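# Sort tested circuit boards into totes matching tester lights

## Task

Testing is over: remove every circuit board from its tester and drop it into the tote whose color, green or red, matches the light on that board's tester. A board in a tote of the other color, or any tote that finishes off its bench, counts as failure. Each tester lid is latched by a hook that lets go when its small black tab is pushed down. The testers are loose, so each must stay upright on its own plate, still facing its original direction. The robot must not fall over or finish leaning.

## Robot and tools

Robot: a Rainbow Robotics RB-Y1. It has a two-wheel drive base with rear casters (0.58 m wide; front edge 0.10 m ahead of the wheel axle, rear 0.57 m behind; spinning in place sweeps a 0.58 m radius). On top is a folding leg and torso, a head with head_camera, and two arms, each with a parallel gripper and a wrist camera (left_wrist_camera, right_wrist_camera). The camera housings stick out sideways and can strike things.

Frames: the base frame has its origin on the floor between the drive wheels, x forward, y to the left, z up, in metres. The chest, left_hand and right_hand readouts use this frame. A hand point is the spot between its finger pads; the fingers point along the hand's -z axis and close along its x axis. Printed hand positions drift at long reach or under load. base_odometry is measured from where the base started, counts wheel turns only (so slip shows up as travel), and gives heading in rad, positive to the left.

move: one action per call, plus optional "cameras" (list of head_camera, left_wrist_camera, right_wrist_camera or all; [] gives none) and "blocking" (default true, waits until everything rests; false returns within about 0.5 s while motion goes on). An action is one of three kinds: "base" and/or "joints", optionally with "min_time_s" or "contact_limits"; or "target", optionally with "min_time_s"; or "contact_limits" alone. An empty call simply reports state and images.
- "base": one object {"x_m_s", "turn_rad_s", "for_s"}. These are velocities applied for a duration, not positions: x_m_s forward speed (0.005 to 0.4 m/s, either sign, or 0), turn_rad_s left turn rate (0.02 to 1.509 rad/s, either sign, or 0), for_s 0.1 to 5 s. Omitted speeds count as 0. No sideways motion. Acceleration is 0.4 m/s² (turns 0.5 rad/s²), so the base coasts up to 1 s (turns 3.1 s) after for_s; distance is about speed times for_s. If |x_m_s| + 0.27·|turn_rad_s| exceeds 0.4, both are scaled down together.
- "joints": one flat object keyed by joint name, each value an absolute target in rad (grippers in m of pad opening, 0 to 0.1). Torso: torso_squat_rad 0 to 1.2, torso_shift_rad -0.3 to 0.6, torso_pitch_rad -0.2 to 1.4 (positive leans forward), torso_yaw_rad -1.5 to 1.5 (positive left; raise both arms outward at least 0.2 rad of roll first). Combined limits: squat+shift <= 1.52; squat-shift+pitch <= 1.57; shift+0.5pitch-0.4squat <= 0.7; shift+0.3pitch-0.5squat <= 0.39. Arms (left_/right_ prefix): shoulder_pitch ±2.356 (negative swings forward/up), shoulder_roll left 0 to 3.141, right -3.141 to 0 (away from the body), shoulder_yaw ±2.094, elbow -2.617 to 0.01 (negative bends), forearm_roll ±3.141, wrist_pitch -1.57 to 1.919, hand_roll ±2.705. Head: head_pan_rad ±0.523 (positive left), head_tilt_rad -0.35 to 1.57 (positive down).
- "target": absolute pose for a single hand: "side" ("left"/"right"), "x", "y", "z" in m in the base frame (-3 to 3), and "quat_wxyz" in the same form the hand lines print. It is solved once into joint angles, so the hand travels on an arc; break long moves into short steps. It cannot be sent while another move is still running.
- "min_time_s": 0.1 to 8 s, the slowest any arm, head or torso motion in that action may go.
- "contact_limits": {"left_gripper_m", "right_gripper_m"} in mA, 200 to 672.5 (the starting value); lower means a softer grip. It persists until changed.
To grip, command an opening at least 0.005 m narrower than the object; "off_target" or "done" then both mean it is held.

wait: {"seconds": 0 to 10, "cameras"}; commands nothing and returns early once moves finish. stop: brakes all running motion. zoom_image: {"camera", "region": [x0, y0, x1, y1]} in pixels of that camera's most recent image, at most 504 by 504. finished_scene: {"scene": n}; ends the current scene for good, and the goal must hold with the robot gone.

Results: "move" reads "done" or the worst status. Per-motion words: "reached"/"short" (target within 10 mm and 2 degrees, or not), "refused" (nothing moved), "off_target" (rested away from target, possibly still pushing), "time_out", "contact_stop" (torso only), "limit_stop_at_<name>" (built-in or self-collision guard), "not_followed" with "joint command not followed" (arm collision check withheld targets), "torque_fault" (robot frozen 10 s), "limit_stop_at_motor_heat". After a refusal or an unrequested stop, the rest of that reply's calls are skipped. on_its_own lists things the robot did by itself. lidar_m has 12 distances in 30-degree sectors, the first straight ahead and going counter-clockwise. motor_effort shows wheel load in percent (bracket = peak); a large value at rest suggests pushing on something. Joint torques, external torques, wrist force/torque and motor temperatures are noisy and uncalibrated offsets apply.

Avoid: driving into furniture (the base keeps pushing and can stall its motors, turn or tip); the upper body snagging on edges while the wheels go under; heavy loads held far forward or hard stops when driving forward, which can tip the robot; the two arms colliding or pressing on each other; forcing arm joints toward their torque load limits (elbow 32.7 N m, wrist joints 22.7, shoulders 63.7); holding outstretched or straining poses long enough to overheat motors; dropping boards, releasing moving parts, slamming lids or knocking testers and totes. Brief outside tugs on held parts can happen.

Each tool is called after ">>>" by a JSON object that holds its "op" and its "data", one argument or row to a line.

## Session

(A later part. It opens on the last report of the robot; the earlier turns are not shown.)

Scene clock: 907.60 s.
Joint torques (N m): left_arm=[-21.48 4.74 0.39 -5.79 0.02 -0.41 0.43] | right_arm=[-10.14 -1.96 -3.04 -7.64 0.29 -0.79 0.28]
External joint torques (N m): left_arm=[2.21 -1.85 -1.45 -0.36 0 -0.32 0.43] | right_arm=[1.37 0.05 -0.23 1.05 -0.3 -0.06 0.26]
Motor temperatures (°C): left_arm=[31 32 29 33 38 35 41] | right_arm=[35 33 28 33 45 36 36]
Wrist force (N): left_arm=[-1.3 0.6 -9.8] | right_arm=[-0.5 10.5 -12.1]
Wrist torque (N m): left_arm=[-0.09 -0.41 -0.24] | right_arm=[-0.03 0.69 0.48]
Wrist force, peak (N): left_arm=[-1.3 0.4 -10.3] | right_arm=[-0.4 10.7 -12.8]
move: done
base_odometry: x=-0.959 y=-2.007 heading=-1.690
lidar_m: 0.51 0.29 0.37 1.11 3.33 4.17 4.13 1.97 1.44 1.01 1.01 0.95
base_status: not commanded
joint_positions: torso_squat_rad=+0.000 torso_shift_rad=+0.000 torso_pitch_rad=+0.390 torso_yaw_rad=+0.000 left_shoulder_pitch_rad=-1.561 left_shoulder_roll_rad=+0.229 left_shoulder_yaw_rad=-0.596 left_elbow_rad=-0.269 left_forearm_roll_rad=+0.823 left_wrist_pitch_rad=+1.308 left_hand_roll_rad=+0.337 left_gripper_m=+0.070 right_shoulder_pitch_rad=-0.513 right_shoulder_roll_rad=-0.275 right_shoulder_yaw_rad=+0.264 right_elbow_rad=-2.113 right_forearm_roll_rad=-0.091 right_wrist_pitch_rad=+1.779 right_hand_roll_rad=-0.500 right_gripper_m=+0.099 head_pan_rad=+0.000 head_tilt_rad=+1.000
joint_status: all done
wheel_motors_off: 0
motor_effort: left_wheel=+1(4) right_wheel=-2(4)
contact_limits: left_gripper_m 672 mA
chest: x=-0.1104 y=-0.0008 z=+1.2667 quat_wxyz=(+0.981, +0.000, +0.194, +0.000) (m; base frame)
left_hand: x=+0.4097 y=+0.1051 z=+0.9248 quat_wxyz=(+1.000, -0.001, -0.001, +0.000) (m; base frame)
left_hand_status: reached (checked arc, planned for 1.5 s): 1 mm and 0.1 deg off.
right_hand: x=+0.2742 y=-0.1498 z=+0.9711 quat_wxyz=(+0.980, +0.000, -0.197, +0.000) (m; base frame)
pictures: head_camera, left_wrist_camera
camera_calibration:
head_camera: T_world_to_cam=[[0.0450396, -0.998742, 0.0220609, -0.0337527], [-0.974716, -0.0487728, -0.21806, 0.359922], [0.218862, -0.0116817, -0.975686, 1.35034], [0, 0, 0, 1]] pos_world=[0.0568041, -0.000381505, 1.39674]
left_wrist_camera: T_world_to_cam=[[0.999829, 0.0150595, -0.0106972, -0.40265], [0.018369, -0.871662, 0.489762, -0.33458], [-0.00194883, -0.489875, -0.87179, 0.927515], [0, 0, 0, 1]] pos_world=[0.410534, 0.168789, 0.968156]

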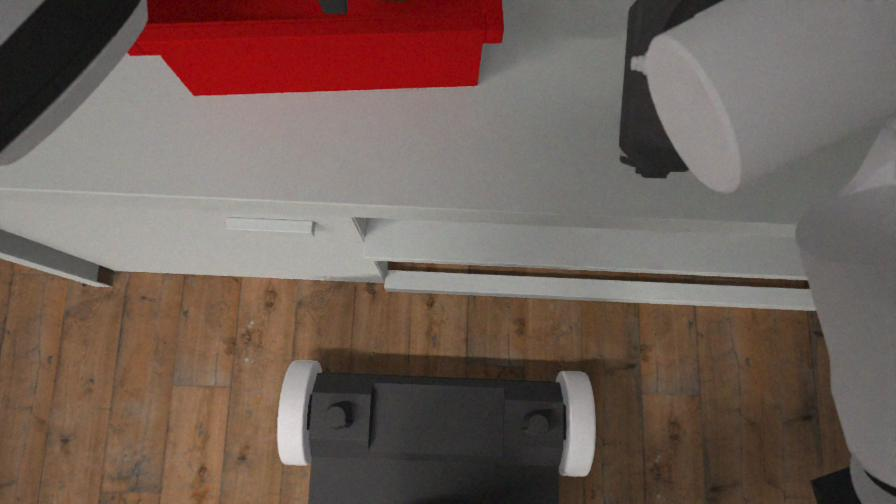

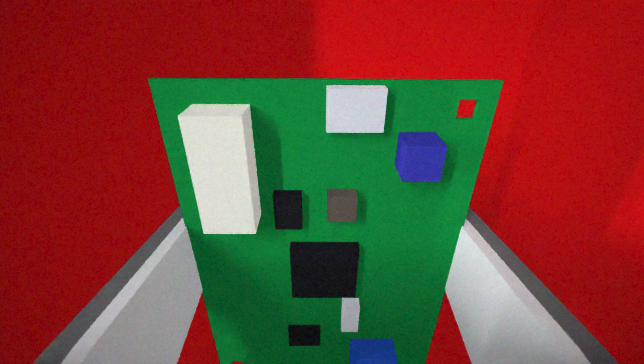

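>>> {"op": "move", "data": {
  "target": {"side":"left","x":0.41,"y":0.105,"z":0.91,"quat_wxyz":[1,0,0,0]},
  "min_time_s": 1.5,
  "cameras": []
}}

>>> {"op": "move", "data": {
  "joints": {"left_gripper_m":0.084},
  "cameras": ["left_wrist_camera"]
}}

Scene clock: 915.77 s.
Joint torques (N m): left_arm=[-20.88 4.56 0.28 -4 0.05 -0.46 0.43] | right_arm=[-10.35 -1.58 -2.94 -7.58 0.25 -0.73 0.28]
External joint torques (N m): left_arm=[2.58 -1.83 -1.52 1.4 0.04 -0.32 0.43] | right_arm=[1.15 0.44 -0.13 1.11 -0.34 0 0.26]
Motor temperatures (°C): left_arm=[31 32 29 33 38 35 41] | right_arm=[35 33 28 33 45 36 36]
Wrist force (N): left_arm=[-1.5 0.6 -9.5] | right_arm=[-0.2 10.7 -12.2]
Wrist torque (N m): left_arm=[-0.08 -0.42 -0.25] | right_arm=[-0.06 0.72 0.50]
Wrist force, peak (N): left_arm=[-1.7 0.5 -10.1] | right_arm=[-0.2 10.8 -12.8]
move: done
base_odometry: x=-0.959 y=-2.007 heading=-1.690
lidar_m: 0.51 0.29 0.37 1.11 3.34 4.17 4.13 1.98 1.43 1.01 1.01 0.94
base_status: not commanded
joint_positions: torso_squat_rad=+0.000 torso_shift_rad=+0.000 torso_pitch_rad=+0.390 torso_yaw_rad=+0.000 left_shoulder_pitch_rad=-1.534 left_shoulder_roll_rad=+0.221 left_shoulder_yaw_rad=-0.601 left_elbow_rad=-0.267 left_forearm_roll_rad=+0.815 left_wrist_pitch_rad=+1.255 left_hand_roll_rad=+0.339 left_gripper_m=+0.070 right_shoulder_pitch_rad=-0.513 right_shoulder_roll_rad=-0.275 right_shoulder_yaw_rad=+0.264 right_elbow_rad=-2.113 right_forearm_roll_rad=-0.091 right_wrist_pitch_rad=+1.779 right_hand_roll_rad=-0.500 right_gripper_m=+0.099 head_pan_rad=+0.000 head_tilt_rad=+1.000
joint_status: all done
wheel_motors_off: 0
motor_effort: left_wheel=+1(4) right_wheel=-2(4)
contact_limits: left_gripper_m 672 mA
chest: x=-0.1104 y=-0.0008 z=+1.2667 quat_wxyz=(+0.981, +0.000, +0.194, +0.000) (m; base frame)
left_hand: x=+0.4097 y=+0.1052 z=+0.9105 quat_wxyz=(+1.000, -0.003, -0.013, +0.000) (m; base frame)
left_hand_status: reached (checked arc, as near as the solve gets, planned for 1.5 s): 1 mm and 1.5 deg off.
right_hand: x=+0.2742 y=-0.1498 z=+0.9711 quat_wxyz=(+0.980, +0.000, -0.197, +0.000) (m; base frame)
pictures: none
No camera images: "cameras" was empty.

Scene clock: 916.37 s.
Joint torques (N m): left_arm=[-21.15 4.49 0.47 -3.94 0.06 -0.4 0.35] | right_arm=[-10.22 -1.48 -2.86 -7.71 0.31 -0.73 0.28]
External joint torques (N m): left_arm=[2.31 -1.91 -1.34 1.46 0.05 -0.26 0.35] | right_arm=[1.28 0.53 -0.06 0.98 -0.28 0 0.26]
Motor temperatures (°C): left_arm=[31 32 29 33 38 35 41] | right_arm=[35 33 28 33 45 36 36]
Wrist force (N): left_arm=[-1.5 0.6 -9.4] | right_arm=[0.0 10.4 -12.4]
Wrist torque (N m): left_arm=[-0.07 -0.43 -0.25] | right_arm=[-0.02 0.73 0.50]
Wrist force, peak (N): left_arm=[-1.4 0.6 -9.9] | right_arm=[-0.4 10.7 -12.5]
move: done
base_odometry: x=-0.959 y=-2.007 heading=-1.690
lidar_m: 0.51 0.28 0.38 1.11 3.33 4.17 4.13 1.98 1.44 1.01 1.00 0.95
base_status: not commanded
joint_positions: torso_squat_rad=+0.000 torso_shift_rad=+0.000 torso_pitch_rad=+0.390 torso_yaw_rad=+0.000 left_shoulder_pitch_rad=-1.534 left_shoulder_roll_rad=+0.221 left_shoulder_yaw_rad=-0.601 left_elbow_rad=-0.267 left_forearm_roll_rad=+0.815 left_wrist_pitch_rad=+1.255 left_hand_roll_rad=+0.339 left_gripper_m=+0.084 right_shoulder_pitch_rad=-0.513 right_shoulder_roll_rad=-0.275 right_shoulder_yaw_rad=+0.264 right_elbow_rad=-2.113 right_forearm_roll_rad=-0.091 right_wrist_pitch_rad=+1.779 right_hand_roll_rad=-0.500 right_gripper_m=+0.099 head_pan_rad=+0.000 head_tilt_rad=+1.000
joint_status: all done
wheel_motors_off: 0
motor_effort: left_wheel=+2(4) right_wheel=-2(4)
contact_limits: left_gripper_m 672 mA
chest: x=-0.1104 y=-0.0008 z=+1.2667 quat_wxyz=(+0.981, +0.000, +0.194, +0.000) (m; base frame)
left_hand: x=+0.4097 y=+0.1052 z=+0.9105 quat_wxyz=(+1.000, -0.003, -0.013, +0.000) (m; base frame)
right_hand: x=+0.2742 y=-0.1498 z=+0.9711 quat_wxyz=(+0.980, +0.000, -0.197, +0.000) (m; base frame)
pictures: left_wrist_camera
camera_calibration:
left_wrist_camera: T_world_to_cam=[[0.999796, 0.0155889, 0.0128572, -0.424321], [0.00720107, -0.869368, 0.494113, -0.327136], [0.0188803, -0.49392, -0.869303, 0.90471], [0, 0, 0, 1]] pos_world=[0.409509, 0.169067, 0.953564]

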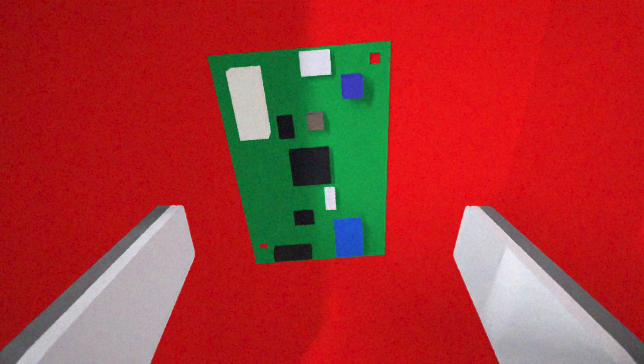

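>>> {"op": "move", "data": {
  "target": {"side":"left","x":0.41,"y":0.105,"z":1.05,"quat_wxyz":[1,0,0,0]},
  "cameras": []
}}

>>> {"op": "move", "data": {
  "target": {"side":"left","x":0.36,"y":0.115,"z":1.1,"quat_wxyz":[0.996,0,-0.087,0]},
  "cameras": []
}}

>>> {"op": "move", "data": {
  "joints": {"torso_pitch_rad":0},
  "cameras": ["head_camera"]
}}

>>> {"op": "move", "data": {
  "base": {"x_m_s":-0.35,"for_s":2.6},
  "joints": {"head_tilt_rad":0.6},
  "cameras": ["head_camera"]
}}

Scene clock: 924.33 s.
Joint torques (N m): left_arm=[-21.85 7.2 5.97 -5.41 0.34 -0.27 -0.02] | right_arm=[-10.07 -1.75 -2.94 -7.5 0.33 -0.7 0.19]
External joint torques (N m): left_arm=[1.94 -0.08 0.43 0.39 0.31 -0.21 -0.02] | right_arm=[1.43 0.27 -0.14 1.19 -0.26 0.02 0.17]
Motor temperatures (°C): left_arm=[31 32 29 33 38 35 41] | right_arm=[35 33 28 33 45 36 36]
Wrist force (N): left_arm=[-1.1 0.8 -9.4] | right_arm=[-0.2 10.7 -12.3]
Wrist torque (N m): left_arm=[-0.10 -0.37 -0.23] | right_arm=[-0.04 0.74 0.49]
Wrist force, peak (N): left_arm=[-2.0 0.2 -10.7] | right_arm=[-0.4 10.7 -12.7]
move: done
base_odometry: x=-0.959 y=-2.007 heading=-1.690
lidar_m: 0.50 0.29 0.37 1.11 3.34 4.17 4.13 1.97 1.44 1.00 1.00 0.94
base_status: not commanded
joint_positions: torso_squat_rad=+0.000 torso_shift_rad=+0.000 torso_pitch_rad=+0.390 torso_yaw_rad=+0.000 left_shoulder_pitch_rad=-1.537 left_shoulder_roll_rad=+0.446 left_shoulder_yaw_rad=-0.544 left_elbow_rad=-0.881 left_forearm_roll_rad=+0.865 left_wrist_pitch_rad=+1.761 left_hand_roll_rad=+0.573 left_gripper_m=+0.084 right_shoulder_pitch_rad=-0.513 right_shoulder_roll_rad=-0.275 right_shoulder_yaw_rad=+0.264 right_elbow_rad=-2.113 right_forearm_roll_rad=-0.091 right_wrist_pitch_rad=+1.779 right_hand_roll_rad=-0.500 right_gripper_m=+0.099 head_pan_rad=+0.000 head_tilt_rad=+1.000
joint_status: all done
wheel_motors_off: 0
motor_effort: left_wheel=+3(4) right_wheel=-2(4)
contact_limits: left_gripper_m 672 mA
chest: x=-0.1104 y=-0.0008 z=+1.2667 quat_wxyz=(+0.981, +0.000, +0.194, +0.000) (m; base frame)
left_hand: x=+0.4096 y=+0.1050 z=+1.0503 quat_wxyz=(+1.000, +0.001, +0.003, +0.000) (m; base frame)
left_hand_status: reached (checked arc, planned for 0.9 s): 1 mm and 0.4 deg off.
right_hand: x=+0.2742 y=-0.1498 z=+0.9710 quat_wxyz=(+0.980, +0.000, -0.197, +0.000) (m; base frame)
pictures: none
No camera images: "cameras" was empty.

Scene clock: 925.93 s.
Joint torques (N m): left_arm=[-19.15 7.2 7.99 -3.6 -0.05 -0.2 -0.21] | right_arm=[-10.29 -1.7 -3.04 -7.59 0.32 -0.71 0.28]
External joint torques (N m): left_arm=[1.12 0.15 -0.91 0.28 0.19 0.05 -0.2] | right_arm=[1.21 0.32 -0.24 1.11 -0.27 0.02 0.25]
Motor temperatures (°C): left_arm=[31 32 29 33 38 35 41] | right_arm=[35 33 28 33 45 36 36]
Wrist force (N): left_arm=[-2.4 0.6 -9.4] | right_arm=[-0.2 10.5 -12.4]
Wrist torque (N m): left_arm=[-0.09 -0.44 -0.25] | right_arm=[-0.04 0.74 0.51]
Wrist force, peak (N): left_arm=[-4.1 1.1 -10.4] | right_arm=[0.0 11.0 -12.4]
move: done
base_odometry: x=-0.959 y=-2.007 heading=-1.690
lidar_m: 0.50 0.29 0.37 1.11 3.34 4.16 4.13 1.97 1.44 1.00 1.02 0.94
base_status: not commanded
joint_positions: torso_squat_rad=+0.000 torso_shift_rad=+0.000 torso_pitch_rad=+0.390 torso_yaw_rad=+0.000 left_shoulder_pitch_rad=-1.382 left_shoulder_roll_rad=+0.715 left_shoulder_yaw_rad=-0.621 left_elbow_rad=-1.609 left_forearm_roll_rad=+1.006 left_wrist_pitch_rad=+1.850 left_hand_roll_rad=+0.956 left_gripper_m=+0.084 right_shoulder_pitch_rad=-0.513 right_shoulder_roll_rad=-0.275 right_shoulder_yaw_rad=+0.264 right_elbow_rad=-2.113 right_forearm_roll_rad=-0.091 right_wrist_pitch_rad=+1.779 right_hand_roll_rad=-0.500 right_gripper_m=+0.099 head_pan_rad=+0.000 head_tilt_rad=+1.000
joint_status: all done
wheel_motors_off: 0
motor_effort: left_wheel=+2(4) right_wheel=-1(4)
contact_limits: left_gripper_m 672 mA
chest: x=-0.1104 y=-0.0008 z=+1.2667 quat_wxyz=(+0.981, +0.000, +0.194, +0.000) (m; base frame)
left_hand: x=+0.3599 y=+0.1149 z=+1.1003 quat_wxyz=(+0.996, +0.000, -0.086, +0.000) (m; base frame)
left_hand_status: reached (checked arc, planned for 1.1 s): 0 mm and 0.1 deg off.
right_hand: x=+0.2742 y=-0.1498 z=+0.9710 quat_wxyz=(+0.980, +0.000, -0.197, +0.000) (m; base frame)
pictures: none
No camera images: "cameras" was empty.

Scene clock: 928.00 s.
Joint torques (N m): left_arm=[-19.22 7.45 8.29 -1.2 -0.44 -0.59 -0.25] | right_arm=[-15.28 -2.83 -4.32 -6.15 0.58 -1.37 0.31]
External joint torques (N m): left_arm=[1.48 0.1 -0.84 0.17 0.37 0.07 -0.22] | right_arm=[1.49 0.13 -0.22 0.92 -0.25 -0.06 0.27]
Motor temperatures (°C): left_arm=[31 32 29 33 38 35 41] | right_arm=[35 33 28 33 45 36 36]
Wrist force (N): left_arm=[-4.7 0.3 -8.2] | right_arm=[-2.3 10.5 -11.1]
Wrist torque (N m): left_arm=[-0.07 -0.58 -0.21] | right_arm=[-0.05 0.61 0.47]
Wrist force, peak (N): left_arm=[-2.7 0.3 -9.9] | right_arm=[-0.8 10.7 -12.6]
move: done
base_odometry: x=-0.959 y=-2.007 heading=-1.690
lidar_m: 0.50 0.29 0.37 1.10 3.34 4.17 4.12 1.97 1.45 1.02 1.01 0.95
base_status: not commanded
joint_positions: torso_squat_rad=+0.000 torso_shift_rad=+0.000 torso_pitch_rad=+0.000 torso_yaw_rad=+0.000 left_shoulder_pitch_rad=-1.382 left_shoulder_roll_rad=+0.715 left_shoulder_yaw_rad=-0.621 left_elbow_rad=-1.609 left_forearm_roll_rad=+1.006 left_wrist_pitch_rad=+1.850 left_hand_roll_rad=+0.956 left_gripper_m=+0.084 right_shoulder_pitch_rad=-0.513 right_shoulder_roll_rad=-0.275 right_shoulder_yaw_rad=+0.264 right_elbow_rad=-2.113 right_forearm_roll_rad=-0.091 right_wrist_pitch_rad=+1.779 right_hand_roll_rad=-0.500 right_gripper_m=+0.099 head_pan_rad=+0.000 head_tilt_rad=+1.000
joint_status: all done
wheel_motors_off: 0
motor_effort: left_wheel=+2(4) right_wheel=-2(4)
contact_limits: left_gripper_m 672 mA
chest: x=-0.2281 y=-0.0008 z=+1.2899 quat_wxyz=(+1.000, +0.000, +0.000, +0.000) (m; base frame)
left_hand: x=+0.2702 y=+0.1147 z=+1.3148 quat_wxyz=(+0.961, +0.000, -0.278, +0.000) (m; base frame)
right_hand: x=+0.2400 y=-0.1499 z=+1.1627 quat_wxyz=(+0.924, +0.000, -0.383, +0.000) (m; base frame)
pictures: head_camera
camera_calibration:
head_camera: T_world_to_cam=[[0.0330339, -0.998751, 0.0374876, -0.0516152], [-0.818625, -0.0485562, -0.572272, 0.742798], [0.573377, -0.0117839, -0.819207, 1.27777], [0, 0, 0, 1]] pos_world=[-0.122864, -0.000426163, 1.47377]

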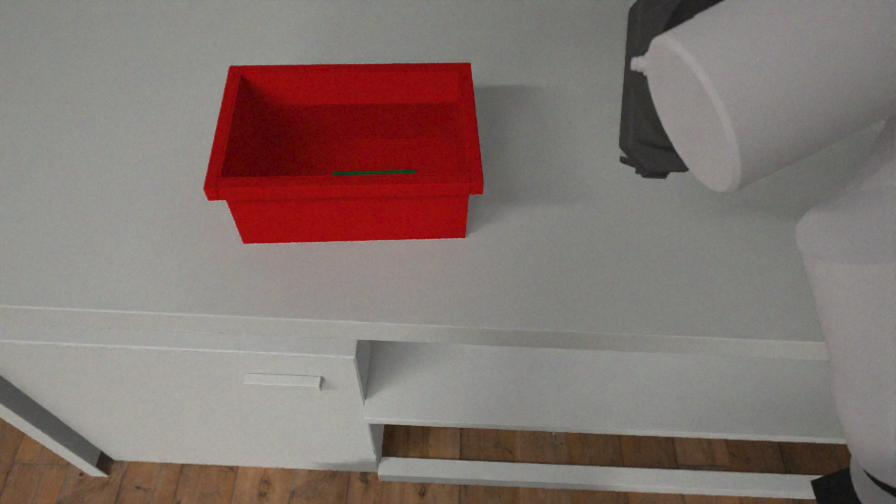

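Scene clock: 932.07 s.
Joint torques (N m): left_arm=[-19.27 7.33 8.25 -1.18 -0.48 -0.62 -0.28] | right_arm=[-15.29 -2.46 -3.99 -6.06 0.54 -1.24 0.33]
External joint torques (N m): left_arm=[1.43 -0.02 -0.88 0.19 0.33 0.04 -0.25] | right_arm=[1.48 0.5 0.11 1.01 -0.29 0.07 0.29]
Motor temperatures (°C): left_arm=[31 32 29 33 38 35 41] | right_arm=[35 33 28 33 45 36 36]
Wrist force (N): left_arm=[-4.7 0.4 -8.5] | right_arm=[-2.4 10.5 -11.0]
Wrist torque (N m): left_arm=[-0.09 -0.58 -0.22] | right_arm=[-0.04 0.58 0.47]
Wrist force, peak (N): left_arm=[-4.8 0.6 -9.0] | right_arm=[-2.2 10.7 -11.6]
move: done
base_odometry: x=-0.850 y=-1.103 heading=-1.689
lidar_m: 1.18 1.21 1.61 3.22 3.37 3.29 3.22 1.97 1.45 1.39 1.41 1.49
base_status: done (sent for 2.6 of 2.6 s)
joint_positions: torso_squat_rad=+0.000 torso_shift_rad=+0.000 torso_pitch_rad=+0.000 torso_yaw_rad=+0.000 left_shoulder_pitch_rad=-1.382 left_shoulder_roll_rad=+0.715 left_shoulder_yaw_rad=-0.621 left_elbow_rad=-1.609 left_forearm_roll_rad=+1.006 left_wrist_pitch_rad=+1.850 left_hand_roll_rad=+0.956 left_gripper_m=+0.084 right_shoulder_pitch_rad=-0.513 right_shoulder_roll_rad=-0.275 right_shoulder_yaw_rad=+0.264 right_elbow_rad=-2.113 right_forearm_roll_rad=-0.091 right_wrist_pitch_rad=+1.779 right_hand_roll_rad=-0.500 right_gripper_m=+0.099 head_pan_rad=+0.000 head_tilt_rad=+0.600
joint_status: all done
wheel_motors_off: 0
motor_effort: left_wheel=+6(32) right_wheel=-3(22)
contact_limits: left_gripper_m 672 mA
chest: x=-0.2281 y=-0.0008 z=+1.2899 quat_wxyz=(+1.000, +0.000, +0.000, +0.000) (m; base frame)
left_hand: x=+0.2703 y=+0.1147 z=+1.3148 quat_wxyz=(+0.961, +0.000, -0.278, +0.000) (m; base frame)
right_hand: x=+0.2400 y=-0.1499 z=+1.1627 quat_wxyz=(+0.924, +0.000, -0.383, +0.000) (m; base frame)
pictures: head_camera
camera_calibration:
head_camera: T_world_to_cam=[[0.0154736, -0.99876, 0.0473187, -0.0698852], [-0.531289, -0.0483036, -0.845812, 1.20965], [0.847049, -0.0120522, -0.531378, 0.905253], [0, 0, 0, 1]] pos_world=[-0.123038, -0.000457819, 1.50748]

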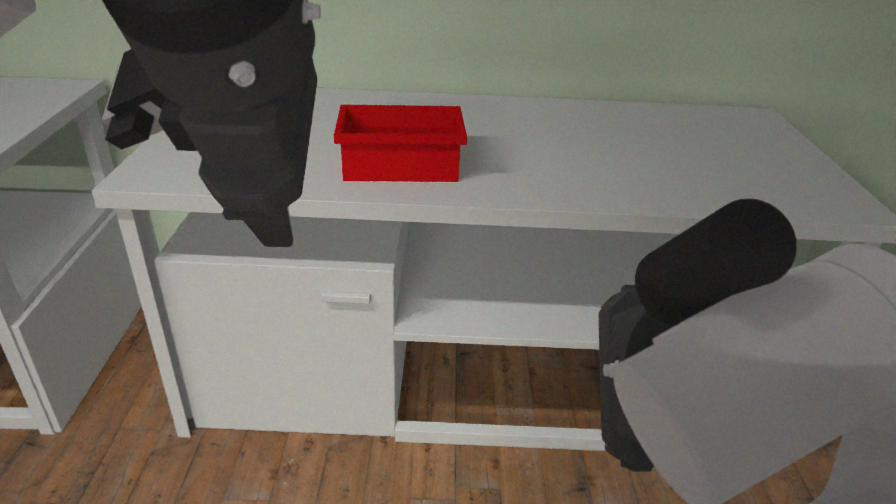

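>>> {"op": "move", "data": {
  "base": {"turn_rad_s":0.8,"for_s":3.9},
  "cameras": []
}}

>>> {"op": "move", "data": {
  "base": {"x_m_s":0.4,"for_s":5},
  "cameras": ["head_camera"]
}}

Scene clock: 945.67 s.
Joint torques (N m): left_arm=[-19.28 7.3 8.29 -1.25 -0.52 -0.61 -0.26] | right_arm=[-15.24 -2.42 -4.29 -6.1 0.52 -1.25 0.3]
External joint torques (N m): left_arm=[1.41 -0.05 -0.83 0.12 0.29 0.04 -0.23] | right_arm=[1.53 0.54 -0.19 0.97 -0.31 0.05 0.26]
Motor temperatures (°C): left_arm=[31 32 29 33 38 35 41] | right_arm=[35 33 28 33 45 36 36]
Wrist force (N): left_arm=[-4.7 0.5 -8.5] | right_arm=[-2.4 10.3 -10.8]
Wrist torque (N m): left_arm=[-0.10 -0.59 -0.20] | right_arm=[-0.02 0.60 0.47]
Wrist force, peak (N): left_arm=[-4.6 0.5 -9.1] | right_arm=[-2.2 10.6 -11.7]
move: done
base_odometry: x=-0.850 y=-1.103 heading=+1.430
lidar_m: 3.21 2.02 1.42 1.36 1.40 1.49 1.21 1.24 1.62 3.24 3.34 3.29
base_status: done (sent for 3.9 of 3.9 s)
joint_positions: torso_squat_rad=+0.000 torso_shift_rad=+0.000 torso_pitch_rad=+0.000 torso_yaw_rad=+0.000 left_shoulder_pitch_rad=-1.382 left_shoulder_roll_rad=+0.715 left_shoulder_yaw_rad=-0.621 left_elbow_rad=-1.609 left_forearm_roll_rad=+1.006 left_wrist_pitch_rad=+1.850 left_hand_roll_rad=+0.956 left_gripper_m=+0.084 right_shoulder_pitch_rad=-0.513 right_shoulder_roll_rad=-0.275 right_shoulder_yaw_rad=+0.264 right_elbow_rad=-2.113 right_forearm_roll_rad=-0.091 right_wrist_pitch_rad=+1.779 right_hand_roll_rad=-0.500 right_gripper_m=+0.099 head_pan_rad=+0.000 head_tilt_rad=+0.600
joint_status: not commanded
wheel_motors_off: 0
motor_effort: left_wheel=+1(29) right_wheel=+4(30)
contact_limits: left_gripper_m 672 mA
chest: x=-0.2281 y=-0.0008 z=+1.2899 quat_wxyz=(+1.000, +0.000, +0.000, +0.000) (m; base frame)
left_hand: x=+0.2703 y=+0.1147 z=+1.3148 quat_wxyz=(+0.961, +0.000, -0.278, +0.000) (m; base frame)
right_hand: x=+0.2400 y=-0.1500 z=+1.1627 quat_wxyz=(+0.924, +0.000, -0.383, +0.000) (m; base frame)
pictures: none
No camera images: "cameras" was empty.

Scene clock: 951.97 s.
Joint torques (N m): left_arm=[-19.15 7.34 8.2 -1.18 -0.5 -0.58 -0.31] | right_arm=[-15.1 -2.8 -4.34 -6.13 0.56 -1.4 0.31]
External joint torques (N m): left_arm=[1.55 -0.01 -0.92 0.19 0.31 0.07 -0.28] | right_arm=[1.66 0.16 -0.24 0.94 -0.28 -0.1 0.27]
Motor temperatures (°C): left_arm=[30 32 29 33 38 35 41] | right_arm=[35 33 28 33 45 36 36]
Wrist force (N): left_arm=[-4.6 0.6 -8.5] | right_arm=[-2.1 10.6 -11.2]
Wrist torque (N m): left_arm=[-0.11 -0.56 -0.21] | right_arm=[-0.07 0.63 0.49]
Wrist force, peak (N): left_arm=[-4.9 0.6 -8.8] | right_arm=[-2.3 10.5 -11.8]
move: done
base_odometry: x=-0.571 y=+0.877 heading=+1.431
lidar_m: 1.84 1.27 1.50 1.43 1.47 1.97 3.18 3.33 3.37 3.21 1.69 1.32
base_status: done (sent for 5 of 5 s)
joint_positions: torso_squat_rad=+0.000 torso_shift_rad=+0.000 torso_pitch_rad=+0.000 torso_yaw_rad=+0.000 left_shoulder_pitch_rad=-1.382 left_shoulder_roll_rad=+0.715 left_shoulder_yaw_rad=-0.621 left_elbow_rad=-1.610 left_forearm_roll_rad=+1.006 left_wrist_pitch_rad=+1.850 left_hand_roll_rad=+0.956 left_gripper_m=+0.084 right_shoulder_pitch_rad=-0.513 right_shoulder_roll_rad=-0.275 right_shoulder_yaw_rad=+0.264 right_elbow_rad=-2.113 right_forearm_roll_rad=-0.091 right_wrist_pitch_rad=+1.779 right_hand_roll_rad=-0.500 right_gripper_m=+0.099 head_pan_rad=+0.000 head_tilt_rad=+0.600
joint_status: not commanded
wheel_motors_off: 0
motor_effort: left_wheel=+0(29) right_wheel=-3(30)
contact_limits: left_gripper_m 672 mA
chest: x=-0.2280 y=-0.0008 z=+1.2899 quat_wxyz=(+1.000, +0.000, +0.000, +0.000) (m; base frame)
left_hand: x=+0.2704 y=+0.1147 z=+1.3147 quat_wxyz=(+0.961, +0.000, -0.278, +0.000) (m; base frame)
right_hand: x=+0.2401 y=-0.1500 z=+1.1626 quat_wxyz=(+0.924, +0.000, -0.383, +0.000) (m; base frame)
pictures: head_camera
camera_calibration:
head_camera: T_world_to_cam=[[0.0154799, -0.998761, 0.0473, -0.0698775], [-0.531411, -0.0482894, -0.845737, 1.20957], [0.846973, -0.0120438, -0.5315, 0.905317], [0, 0, 0, 1]] pos_world=[-0.122918, -0.00047806, 1.50746]

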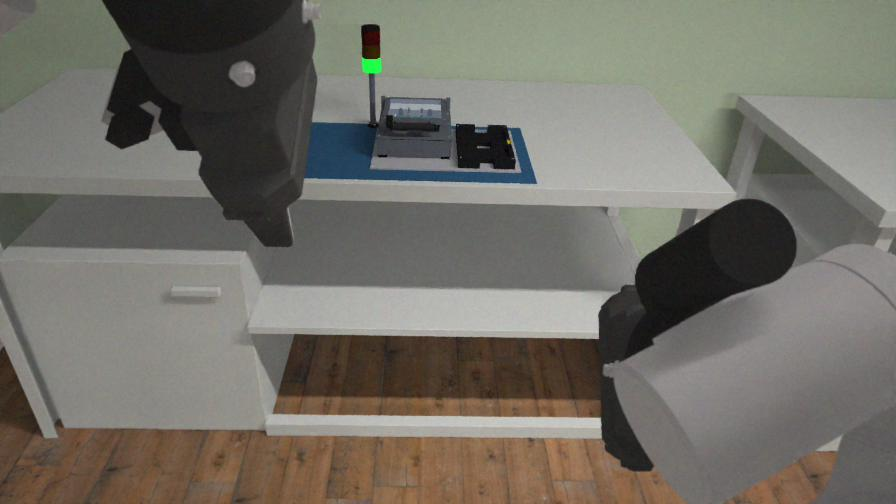

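>>> {"op": "move", "data": {
  "base": {"x_m_s":0.35,"for_s":2.0},
  "joints": {"head_tilt_rad":0.75},
  "cameras": ["head_camera"]
}}

>>> {"op": "zoom_image", "data": {
  "camera": "head_camera",
  "region": [200, 0, 704, 284]
}}

Scene clock: 966.17 s.
Joint torques (N m): left_arm=[-19.24 7.42 8.27 -1.28 -0.55 -0.61 -0.31] | right_arm=[-15.37 -2.63 -4.21 -6.15 0.56 -1.35 0.31]
External joint torques (N m): left_arm=[1.46 0.07 -0.86 0.09 0.26 0.05 -0.28] | right_arm=[1.4 0.33 -0.11 0.92 -0.28 -0.05 0.27]
Motor temperatures (°C): left_arm=[30 32 30 33 38 35 41] | right_arm=[35 33 28 33 45 36 36]
Wrist force (N): left_arm=[-4.6 0.4 -8.8] | right_arm=[-2.4 10.6 -11.2]
Wrist torque (N m): left_arm=[-0.08 -0.57 -0.21] | right_arm=[-0.06 0.60 0.49]
Wrist force, peak (N): left_arm=[-4.6 0.6 -9.2] | right_arm=[-2.3 11.0 -11.3]
move: done
base_odometry: x=-0.473 y=+1.570 heading=+1.431
lidar_m: 1.15 0.71 0.69 1.45 1.49 2.00 3.88 4.00 3.33 2.78 0.76 0.87
base_status: done (sent for 2 of 2 s)
joint_positions: torso_squat_rad=+0.000 torso_shift_rad=+0.000 torso_pitch_rad=+0.000 torso_yaw_rad=+0.000 left_shoulder_pitch_rad=-1.382 left_shoulder_roll_rad=+0.715 left_shoulder_yaw_rad=-0.621 left_elbow_rad=-1.610 left_forearm_roll_rad=+1.006 left_wrist_pitch_rad=+1.850 left_hand_roll_rad=+0.956 left_gripper_m=+0.084 right_shoulder_pitch_rad=-0.513 right_shoulder_roll_rad=-0.275 right_shoulder_yaw_rad=+0.264 right_elbow_rad=-2.113 right_forearm_roll_rad=-0.091 right_wrist_pitch_rad=+1.779 right_hand_roll_rad=-0.500 right_gripper_m=+0.099 head_pan_rad=+0.000 head_tilt_rad=+0.750
joint_status: all done
wheel_motors_off: 0
motor_effort: left_wheel=+2(28) right_wheel=-2(18)
contact_limits: left_gripper_m 672 mA
chest: x=-0.2280 y=-0.0008 z=+1.2899 quat_wxyz=(+1.000, +0.000, +0.000, +0.000) (m; base frame)
left_hand: x=+0.2703 y=+0.1147 z=+1.3148 quat_wxyz=(+0.961, +0.000, -0.278, +0.000) (m; base frame)
right_hand: x=+0.2401 y=-0.1500 z=+1.1626 quat_wxyz=(+0.924, +0.000, -0.383, +0.000) (m; base frame)
pictures: head_camera
camera_calibration:
head_camera: T_world_to_cam=[[0.0225095, -0.998758, 0.0444468, -0.0641771], [-0.65173, -0.0483723, -0.756907, 1.05239], [0.758117, -0.0119298, -0.65201, 1.06663], [0, 0, 0, 1]] pos_world=[-0.121312, -0.000466274, 1.49487]

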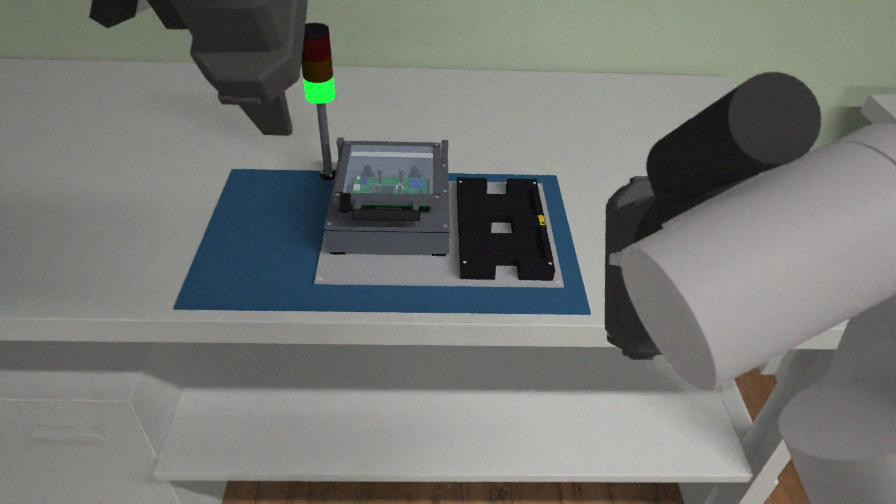

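Scaled by 1.000.

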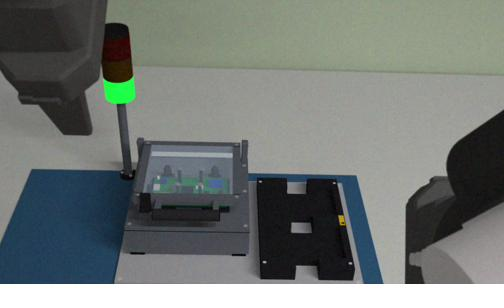

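>>> {"op": "move", "data": {
  "base": {"turn_rad_s":-0.1,"for_s":1.56},
  "cameras": []
}}

>>> {"op": "move", "data": {
  "base": {"x_m_s":0.14,"for_s":2},
  "cameras": []
}}

>>> {"op": "move", "data": {
  "base": {"turn_rad_s":0.1,"for_s":2.0},
  "joints": {"head_tilt_rad":0.9,"left_gripper_m":0},
  "cameras": ["head_camera"]
}}

>>> {"op": "zoom_image", "data": {
  "camera": "head_camera",
  "region": [200, 80, 450, 380]
}}

Scene clock: 977.73 s.
Joint torques (N m): left_arm=[-19.33 7.38 8.41 -1.17 -0.57 -0.52 -0.22] | right_arm=[-15.11 -2.66 -4.18 -6.16 0.52 -1.34 0.29]
External joint torques (N m): left_arm=[1.37 0.03 -0.71 0.21 0.24 0.13 -0.19] | right_arm=[1.65 0.3 -0.08 0.91 -0.31 -0.04 0.25]
Motor temperatures (°C): left_arm=[30 32 30 33 38 35 41] | right_arm=[35 33 28 33 45 36 36]
Wrist force (N): left_arm=[-4.8 0.5 -8.4] | right_arm=[-2.3 10.4 -11.0]
Wrist torque (N m): left_arm=[-0.10 -0.58 -0.22] | right_arm=[-0.04 0.59 0.49]
Wrist force, peak (N): left_arm=[-4.9 0.7 -8.8] | right_arm=[-2.4 10.7 -11.3]
move: done
base_odometry: x=-0.473 y=+1.570 heading=+1.274
lidar_m: 1.14 0.86 0.69 1.14 1.46 1.76 3.35 3.92 3.55 3.16 1.08 0.76
base_status: done (sent for 1.57 of 1.57 s)
joint_positions: torso_squat_rad=+0.000 torso_shift_rad=+0.000 torso_pitch_rad=+0.000 torso_yaw_rad=+0.000 left_shoulder_pitch_rad=-1.382 left_shoulder_roll_rad=+0.715 left_shoulder_yaw_rad=-0.621 left_elbow_rad=-1.610 left_forearm_roll_rad=+1.006 left_wrist_pitch_rad=+1.850 left_hand_roll_rad=+0.956 left_gripper_m=+0.084 right_shoulder_pitch_rad=-0.513 right_shoulder_roll_rad=-0.275 right_shoulder_yaw_rad=+0.264 right_elbow_rad=-2.113 right_forearm_roll_rad=-0.091 right_wrist_pitch_rad=+1.779 right_hand_roll_rad=-0.500 right_gripper_m=+0.099 head_pan_rad=+0.000 head_tilt_rad=+0.750
joint_status: not commanded
wheel_motors_off: 0
motor_effort: left_wheel=-1(24) right_wheel=-4(22)
contact_limits: left_gripper_m 672 mA
chest: x=-0.2280 y=-0.0008 z=+1.2899 quat_wxyz=(+1.000, +0.000, +0.000, +0.000) (m; base frame)
left_hand: x=+0.2703 y=+0.1147 z=+1.3148 quat_wxyz=(+0.961, +0.000, -0.278, +0.000) (m; base frame)
right_hand: x=+0.2401 y=-0.1499 z=+1.1626 quat_wxyz=(+0.924, +0.000, -0.383, +0.000) (m; base frame)
pictures: none
No camera images: "cameras" was empty.

Scene clock: 980.67 s.
Joint torques (N m): left_arm=[-19.31 7.35 8.28 -1.21 -0.55 -0.56 -0.28] | right_arm=[-15.49 -2.4 -3.94 -6.03 0.58 -1.36 0.27]
External joint torques (N m): left_arm=[1.39 0 -0.84 0.16 0.26 0.09 -0.25] | right_arm=[1.28 0.56 0.16 1.04 -0.26 -0.06 0.23]
Motor temperatures (°C): left_arm=[30 32 30 33 38 35 41] | right_arm=[35 33 28 33 45 36 36]
Wrist force (N): left_arm=[-4.9 0.4 -8.5] | right_arm=[-2.4 10.8 -11.0]
Wrist torque (N m): left_arm=[-0.09 -0.60 -0.20] | right_arm=[-0.09 0.59 0.48]
Wrist force, peak (N): left_arm=[-4.8 0.5 -9.0] | right_arm=[-1.9 11.1 -11.4]
move: done
base_odometry: x=-0.391 y=+1.838 heading=+1.274
lidar_m: 0.87 0.87 0.59 0.57 1.51 1.83 3.48 4.19 3.49 2.71 0.57 0.70
base_status: done (sent for 2 of 2 s)
joint_positions: torso_squat_rad=+0.000 torso_shift_rad=+0.000 torso_pitch_rad=+0.000 torso_yaw_rad=+0.000 left_shoulder_pitch_rad=-1.382 left_shoulder_roll_rad=+0.715 left_shoulder_yaw_rad=-0.621 left_elbow_rad=-1.610 left_forearm_roll_rad=+1.006 left_wrist_pitch_rad=+1.850 left_hand_roll_rad=+0.956 left_gripper_m=+0.084 right_shoulder_pitch_rad=-0.513 right_shoulder_roll_rad=-0.275 right_shoulder_yaw_rad=+0.264 right_elbow_rad=-2.113 right_forearm_roll_rad=-0.091 right_wrist_pitch_rad=+1.779 right_hand_roll_rad=-0.500 right_gripper_m=+0.099 head_pan_rad=+0.000 head_tilt_rad=+0.750
joint_status: not commanded
wheel_motors_off: 0
motor_effort: left_wheel=-4(29) right_wheel=+3(28)
contact_limits: left_gripper_m 672 mA
chest: x=-0.2280 y=-0.0008 z=+1.2899 quat_wxyz=(+1.000, +0.000, +0.000, +0.000) (m; base frame)
left_hand: x=+0.2703 y=+0.1147 z=+1.3148 quat_wxyz=(+0.961, +0.000, -0.278, +0.000) (m; base frame)
right_hand: x=+0.2401 y=-0.1499 z=+1.1626 quat_wxyz=(+0.924, +0.000, -0.383, +0.000) (m; base frame)
pictures: none
No camera images: "cameras" was empty.

Scene clock: 983.20 s.
Joint torques (N m): left_arm=[-19.49 7.56 8.38 -1.29 -0.48 -0.58 -0.27] | right_arm=[-15.06 -2.59 -4.12 -6.14 0.7 -1.28 0.31]
External joint torques (N m): left_arm=[1.21 0.21 -0.75 0.09 0.33 0.08 -0.24] | right_arm=[1.71 0.37 -0.02 0.93 -0.14 0.02 0.27]
Motor temperatures (°C): left_arm=[30 32 30 33 38 35 41] | right_arm=[35 33 28 33 45 36 36]
Wrist force (N): left_arm=[-4.9 0.9 -8.7] | right_arm=[-2.3 10.8 -10.8]
Wrist torque (N m): left_arm=[-0.14 -0.59 -0.20] | right_arm=[-0.08 0.60 0.49]
Wrist force, peak (N): left_arm=[-5.1 0.6 -8.6] | right_arm=[-2.4 10.8 -11.3]
move: done
base_odometry: x=-0.391 y=+1.838 heading=+1.474
lidar_m: 0.87 0.75 0.57 0.91 1.58 2.15 4.15 4.38 3.25 0.98 0.57 0.82
base_status: done (sent for 2 of 2 s)
joint_positions: torso_squat_rad=+0.000 torso_shift_rad=+0.000 torso_pitch_rad=+0.000 torso_yaw_rad=+0.000 left_shoulder_pitch_rad=-1.382 left_shoulder_roll_rad=+0.715 left_shoulder_yaw_rad=-0.621 left_elbow_rad=-1.610 left_forearm_roll_rad=+1.006 left_wrist_pitch_rad=+1.850 left_hand_roll_rad=+0.956 left_gripper_m=+0.000 right_shoulder_pitch_rad=-0.513 right_shoulder_roll_rad=-0.275 right_shoulder_yaw_rad=+0.264 right_elbow_rad=-2.113 right_forearm_roll_rad=-0.091 right_wrist_pitch_rad=+1.779 right_hand_roll_rad=-0.500 right_gripper_m=+0.099 head_pan_rad=+0.000 head_tilt_rad=+0.900
joint_status: all done
wheel_motors_off: 0
motor_effort: left_wheel=-5(26) right_wheel=-1(23)
contact_limits: left_gripper_m 672 mA
chest: x=-0.2280 y=-0.0008 z=+1.2899 quat_wxyz=(+1.000, +0.000, +0.000, +0.000) (m; base frame)
left_hand: x=+0.2703 y=+0.1147 z=+1.3148 quat_wxyz=(+0.961, +0.000, -0.278, +0.000) (m; base frame)
right_hand: x=+0.2401 y=-0.1500 z=+1.1626 quat_wxyz=(+0.924, +0.000, -0.383, +0.000) (m; base frame)
pictures: head_camera
camera_calibration:
head_camera: T_world_to_cam=[[0.0290367, -0.998755, 0.0405551, -0.0570445], [-0.757496, -0.0484584, -0.651039, 0.872838], [0.652194, -0.0118163, -0.75796, 1.20269], [0, 0, 0, 1]] pos_world=[-0.121558, -0.00046592, 1.48215]

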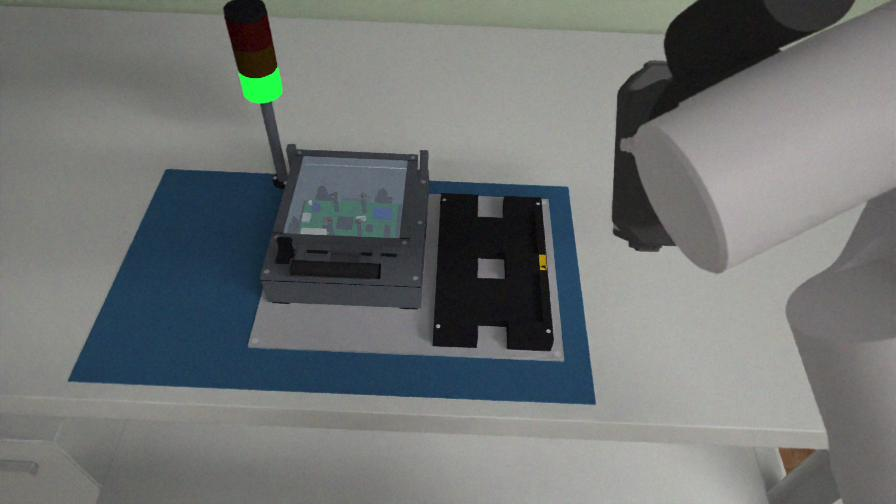

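Scaled by 1.680 from the camera's 896x504 image, which has a finer 1280x720 frame.

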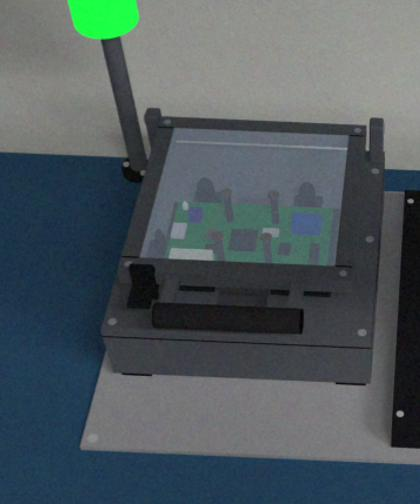

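>>> {"op": "move", "data": {
  "target": {"side":"left","x":0.293,"y":0.165,"z":1.03,"quat_wxyz":[0.924,0,-0.383,0]},
  "min_time_s": 2,
  "cameras": ["head_camera","left_wrist_camera"]
}}

>>> {"op": "zoom_image", "data": {
  "camera": "head_camera",
  "region": [200, 150, 400, 350]
}}

Scene clock: 995.40 s.
Joint torques (N m): left_arm=[-16.75 7.94 8.83 -5.02 -0.85 -0.79 0.35] | right_arm=[-15.13 -2.36 -3.99 -6.05 0.72 -1.37 0.3]
External joint torques (N m): left_arm=[1.44 1.26 -0.83 -0.21 0.25 -0.2 0.38] | right_arm=[1.64 0.59 0.11 1.02 -0.11 -0.07 0.26]
Motor temperatures (°C): left_arm=[30 32 30 33 38 35 41] | right_arm=[35 33 28 33 45 36 36]
Wrist force (N): left_arm=[-6.2 0.5 -7.5] | right_arm=[-2.4 10.6 -11.0]
Wrist torque (N m): left_arm=[-0.12 -0.69 -0.20] | right_arm=[-0.07 0.59 0.47]
Wrist force, peak (N): left_arm=[-5.9 0.7 -8.2] | right_arm=[-2.3 10.8 -11.7]
move: done
base_odometry: x=-0.391 y=+1.838 heading=+1.474
lidar_m: 0.87 0.75 0.57 0.91 1.57 2.16 4.16 4.38 3.23 0.98 0.57 0.82
base_status: not commanded
joint_positions: torso_squat_rad=+0.000 torso_shift_rad=+0.000 torso_pitch_rad=+0.000 torso_yaw_rad=+0.000 left_shoulder_pitch_rad=-0.737 left_shoulder_roll_rad=+0.740 left_shoulder_yaw_rad=-0.960 left_elbow_rad=-1.671 left_forearm_roll_rad=+0.314 left_wrist_pitch_rad=+1.108 left_hand_roll_rad=+1.160 left_gripper_m=+0.000 right_shoulder_pitch_rad=-0.513 right_shoulder_roll_rad=-0.275 right_shoulder_yaw_rad=+0.264 right_elbow_rad=-2.113 right_forearm_roll_rad=-0.091 right_wrist_pitch_rad=+1.779 right_hand_roll_rad=-0.500 right_gripper_m=+0.099 head_pan_rad=+0.000 head_tilt_rad=+0.900
joint_status: all done
wheel_motors_off: 0
motor_effort: left_wheel=-5(6) right_wheel=-1(2)
contact_limits: left_gripper_m 672 mA
chest: x=-0.2280 y=-0.0008 z=+1.2899 quat_wxyz=(+1.000, +0.000, +0.000, +0.000) (m; base frame)
left_hand: x=+0.2931 y=+0.1649 z=+1.0301 quat_wxyz=(+0.924, +0.000, -0.383, +0.000) (m; base frame)
left_hand_status: reached (checked arc, planned for 2.0 s): 0 mm and 0.0 deg off.
right_hand: x=+0.2401 y=-0.1500 z=+1.1626 quat_wxyz=(+0.924, +0.000, -0.383, +0.000) (m; base frame)
pictures: head_camera, left_wrist_camera
camera_calibration:
head_camera: T_world_to_cam=[[0.0290372, -0.998755, 0.0405548, -0.0570443], [-0.757496, -0.0484586, -0.651039, 0.872837], [0.652193, -0.0118158, -0.75796, 1.20269], [0, 0, 0, 1]] pos_world=[-0.121558, -0.000466073, 1.48215]
left_wrist_camera: T_world_to_cam=[[0.7153, 0.0155815, 0.698644, -0.933212], [-0.331823, -0.872283, 0.359188, -0.0946814], [0.615012, -0.488753, -0.618773, 0.606776], [0, 0, 0, 1]] pos_world=[0.262934, 0.228516, 1.06145]

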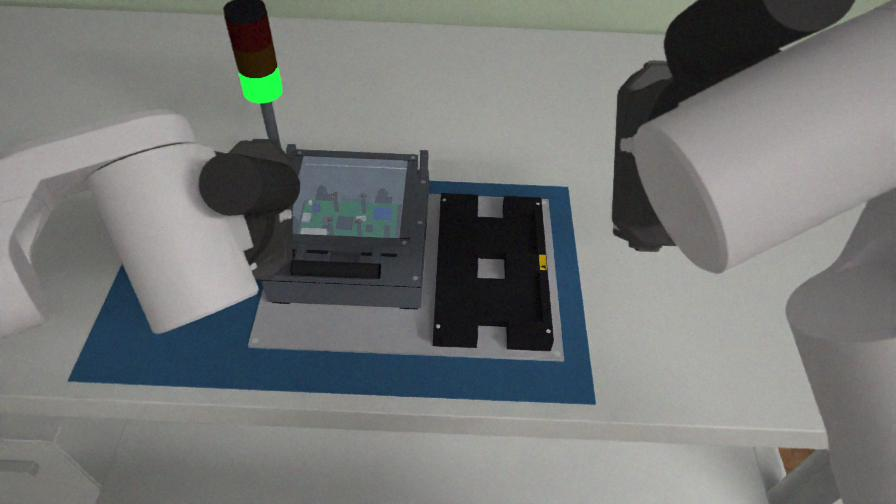

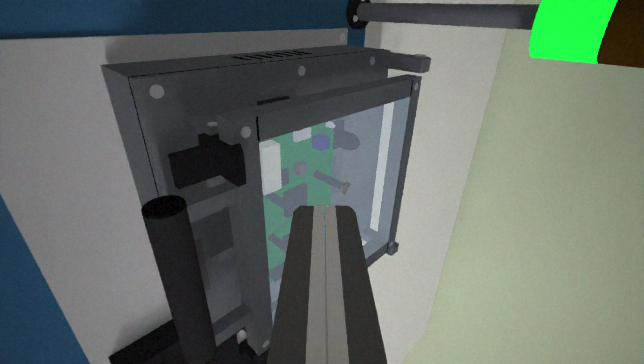

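Scaled by 2.520 from the camera's 896x504 image, which has a finer 1280x720 frame.

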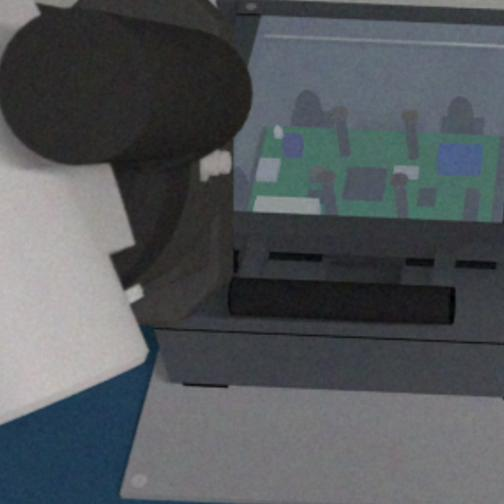

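>>> {"op": "move", "data": {
  "target": {"side":"left","x":0.293,"y":0.167,"z":0.985,"quat_wxyz":[0.924,0,-0.383,0]},
  "min_time_s": 1.5,
  "cameras": ["left_wrist_camera"]
}}

>>> {"op": "zoom_image", "data": {
  "camera": "left_wrist_camera",
  "region": [100, 60, 420, 320]
}}

Scene clock: 1007.40 s.
Joint torques (N m): left_arm=[-16.1 4.66 7.9 -3.62 -0.97 -0.84 0.35] | right_arm=[-15.13 -2.5 -4.12 -6.11 0.48 -1.37 0.31]
External joint torques (N m): left_arm=[1.86 -1.66 -1.16 1.46 0.07 -0.29 0.39] | right_arm=[1.64 0.46 -0.02 0.96 -0.36 -0.07 0.27]
Motor temperatures (°C): left_arm=[30 32 30 33 38 35 41] | right_arm=[35 33 28 33 45 36 36]
Wrist force (N): left_arm=[-5.9 0.8 -7.7] | right_arm=[-2.3 10.2 -10.8]
Wrist torque (N m): left_arm=[-0.12 -0.68 -0.23] | right_arm=[-0.01 0.59 0.48]
Wrist force, peak (N): left_arm=[-6.1 0.6 -7.9] | right_arm=[-2.5 10.8 -11.3]
move: done
base_odometry: x=-0.391 y=+1.838 heading=+1.474
lidar_m: 0.87 0.75 0.58 0.90 1.57 2.16 4.15 4.38 3.24 0.98 0.57 0.82
base_status: not commanded
joint_positions: torso_squat_rad=+0.000 torso_shift_rad=+0.000 torso_pitch_rad=+0.000 torso_yaw_rad=+0.000 left_shoulder_pitch_rad=-0.690 left_shoulder_roll_rad=+0.685 left_shoulder_yaw_rad=-1.001 left_elbow_rad=-1.550 left_forearm_roll_rad=+0.229 left_wrist_pitch_rad=+0.997 left_hand_roll_rad=+1.190 left_gripper_m=+0.000 right_shoulder_pitch_rad=-0.513 right_shoulder_roll_rad=-0.275 right_shoulder_yaw_rad=+0.264 right_elbow_rad=-2.113 right_forearm_roll_rad=-0.091 right_wrist_pitch_rad=+1.779 right_hand_roll_rad=-0.500 right_gripper_m=+0.099 head_pan_rad=+0.000 head_tilt_rad=+0.900
joint_status: all done
wheel_motors_off: 0
motor_effort: left_wheel=-4(6) right_wheel=+0(2)
contact_limits: left_gripper_m 672 mA
chest: x=-0.2280 y=-0.0008 z=+1.2899 quat_wxyz=(+1.000, +0.000, +0.000, +0.000) (m; base frame)
left_hand: x=+0.2925 y=+0.1673 z=+0.9857 quat_wxyz=(+0.924, +0.000, -0.383, +0.000) (m; base frame)
left_hand_status: reached (checked arc, planned for 1.5 s): 1 mm and 0.0 deg off.
right_hand: x=+0.2401 y=-0.1500 z=+1.1626 quat_wxyz=(+0.924, +0.000, -0.383, +0.000) (m; base frame)
pictures: left_wrist_camera
camera_calibration:
left_wrist_camera: T_world_to_cam=[[0.71516, 0.0151156, 0.698797, -0.901859], [-0.331963, -0.872468, 0.358608, -0.0761893], [0.615099, -0.488437, -0.618936, 0.580911], [0, 0, 0, 1]] pos_world=[0.262364, 0.230898, 1.01709]

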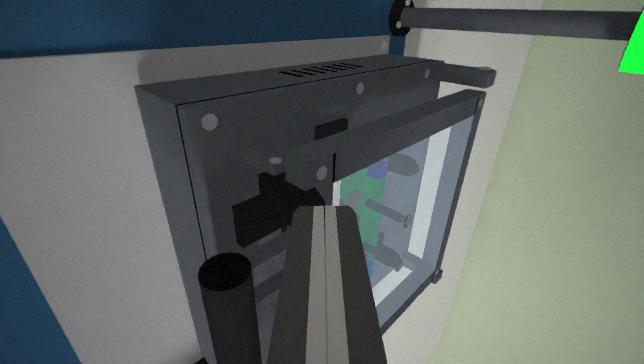

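Scaled by 1.575 from the camera's 644x364 image, which has a finer 920x520 frame.

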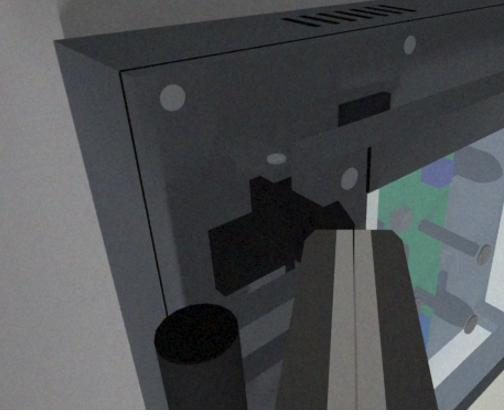

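>>> {"op": "move", "data": {
  "target": {"side":"left","x":0.292,"y":0.17,"z":0.966,"quat_wxyz":[0.924,0,-0.383,0]},
  "min_time_s": 1.5,
  "cameras": ["left_wrist_camera","head_camera"]
}}

>>> {"op": "zoom_image", "data": {
  "camera": "left_wrist_camera",
  "region": [100, 60, 420, 320]
}}

Scene clock: 1018.73 s.
Joint torques (N m): left_arm=[11.31 -1.63 -11.39 16.85 5.69 0.06 0.57] | right_arm=[-15.29 -2.74 -3.93 -6.01 0.56 -1.25 0.3]
External joint torques (N m): left_arm=[29.35 -7.89 -20.27 21.94 6.72 0.6 0.61] | right_arm=[1.54 0.21 0.17 1.03 -0.27 0.06 0.26]
Motor temperatures (°C): left_arm=[30 32 30 33 38 35 41] | right_arm=[35 33 28 33 45 36 36]
Wrist force (N): left_arm=[27.5 8.4 115.1] | right_arm=[-2.5 10.6 -11.2]
Wrist torque (N m): left_arm=[0.35 -1.50 -0.34] | right_arm=[-0.07 0.58 0.47]
Wrist force, peak (N): left_arm=[25.2 9.1 120.0] | right_arm=[-2.3 10.7 -11.5]
move: done
base_odometry: x=-0.391 y=+1.838 heading=+1.474
lidar_m: 0.87 0.75 0.57 0.91 1.57 2.17 4.15 4.37 3.24 0.98 0.58 0.82
base_status: not commanded
joint_positions: torso_squat_rad=+0.001 torso_shift_rad=-0.002 torso_pitch_rad=-0.005 torso_yaw_rad=+0.000 left_shoulder_pitch_rad=-0.677 left_shoulder_roll_rad=+0.663 left_shoulder_yaw_rad=-1.010 left_elbow_rad=-1.494 left_forearm_roll_rad=+0.192 left_wrist_pitch_rad=+0.942 left_hand_roll_rad=+1.203 left_gripper_m=+0.000 right_shoulder_pitch_rad=-0.513 right_shoulder_roll_rad=-0.275 right_shoulder_yaw_rad=+0.264 right_elbow_rad=-2.113 right_forearm_roll_rad=-0.091 right_wrist_pitch_rad=+1.779 right_hand_roll_rad=-0.500 right_gripper_m=+0.099 head_pan_rad=+0.000 head_tilt_rad=+0.900
joint_status: all done
wheel_motors_off: 0
motor_effort: left_wheel=+11(13) right_wheel=+0(2)
contact_limits: left_gripper_m 672 mA
chest: x=-0.2310 y=-0.0011 z=+1.2899 quat_wxyz=(+1.000, +0.001, -0.002, +0.000) (m; base frame)
left_hand: x=+0.2942 y=+0.1684 z=+0.9751 quat_wxyz=(+0.920, -0.002, -0.391, -0.001) (m; base frame)
left_hand_status: reached (checked arc, planned for 1.5 s): 9 mm and 1.0 deg off.
right_hand: x=+0.2377 y=-0.1500 z=+1.1647 quat_wxyz=(+0.923, +0.000, -0.385, +0.000) (m; base frame)
pictures: head_camera, left_wrist_camera
camera_calibration:
head_camera: T_world_to_cam=[[0.0293415, -0.998771, 0.0399391, -0.0564304], [-0.754412, -0.0483398, -0.654618, 0.87589], [0.655745, -0.0109231, -0.754904, 1.2015], [0, 0, 0, 1]] pos_world=[-0.12544, -0.000896597, 1.48265]
left_wrist_camera: T_world_to_cam=[[0.703342, 0.0154993, 0.710683, -0.90382], [-0.340194, -0.8705, 0.355665, -0.0658895], [0.624162, -0.491924, -0.606986, 0.56007], [0, 0, 0, 1]] pos_world=[0.263705, 0.232164, 1.00572]

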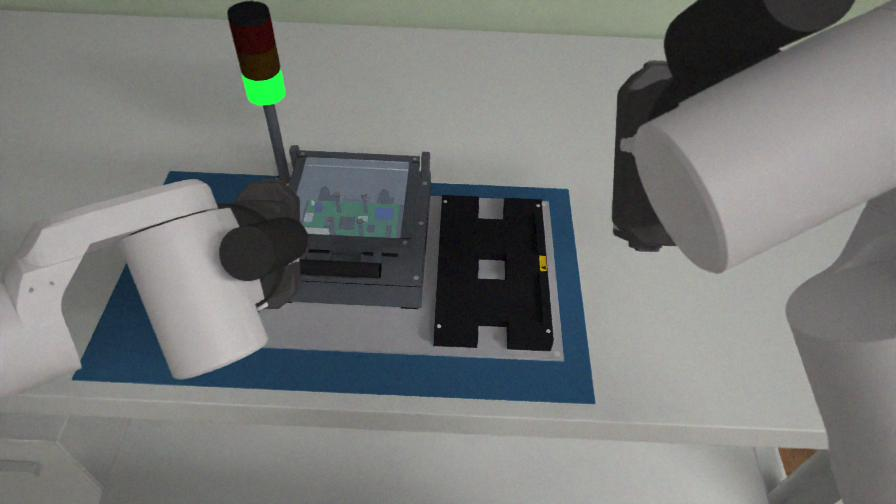

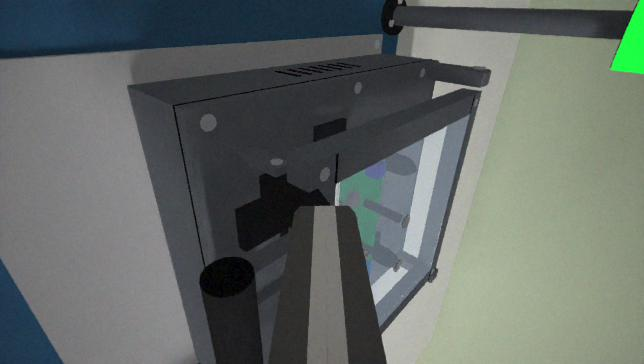

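Scaled by 1.575 from the camera's 644x364 image, which has a finer 920x520 frame.

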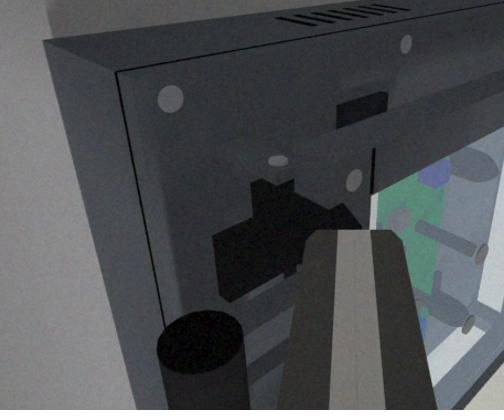

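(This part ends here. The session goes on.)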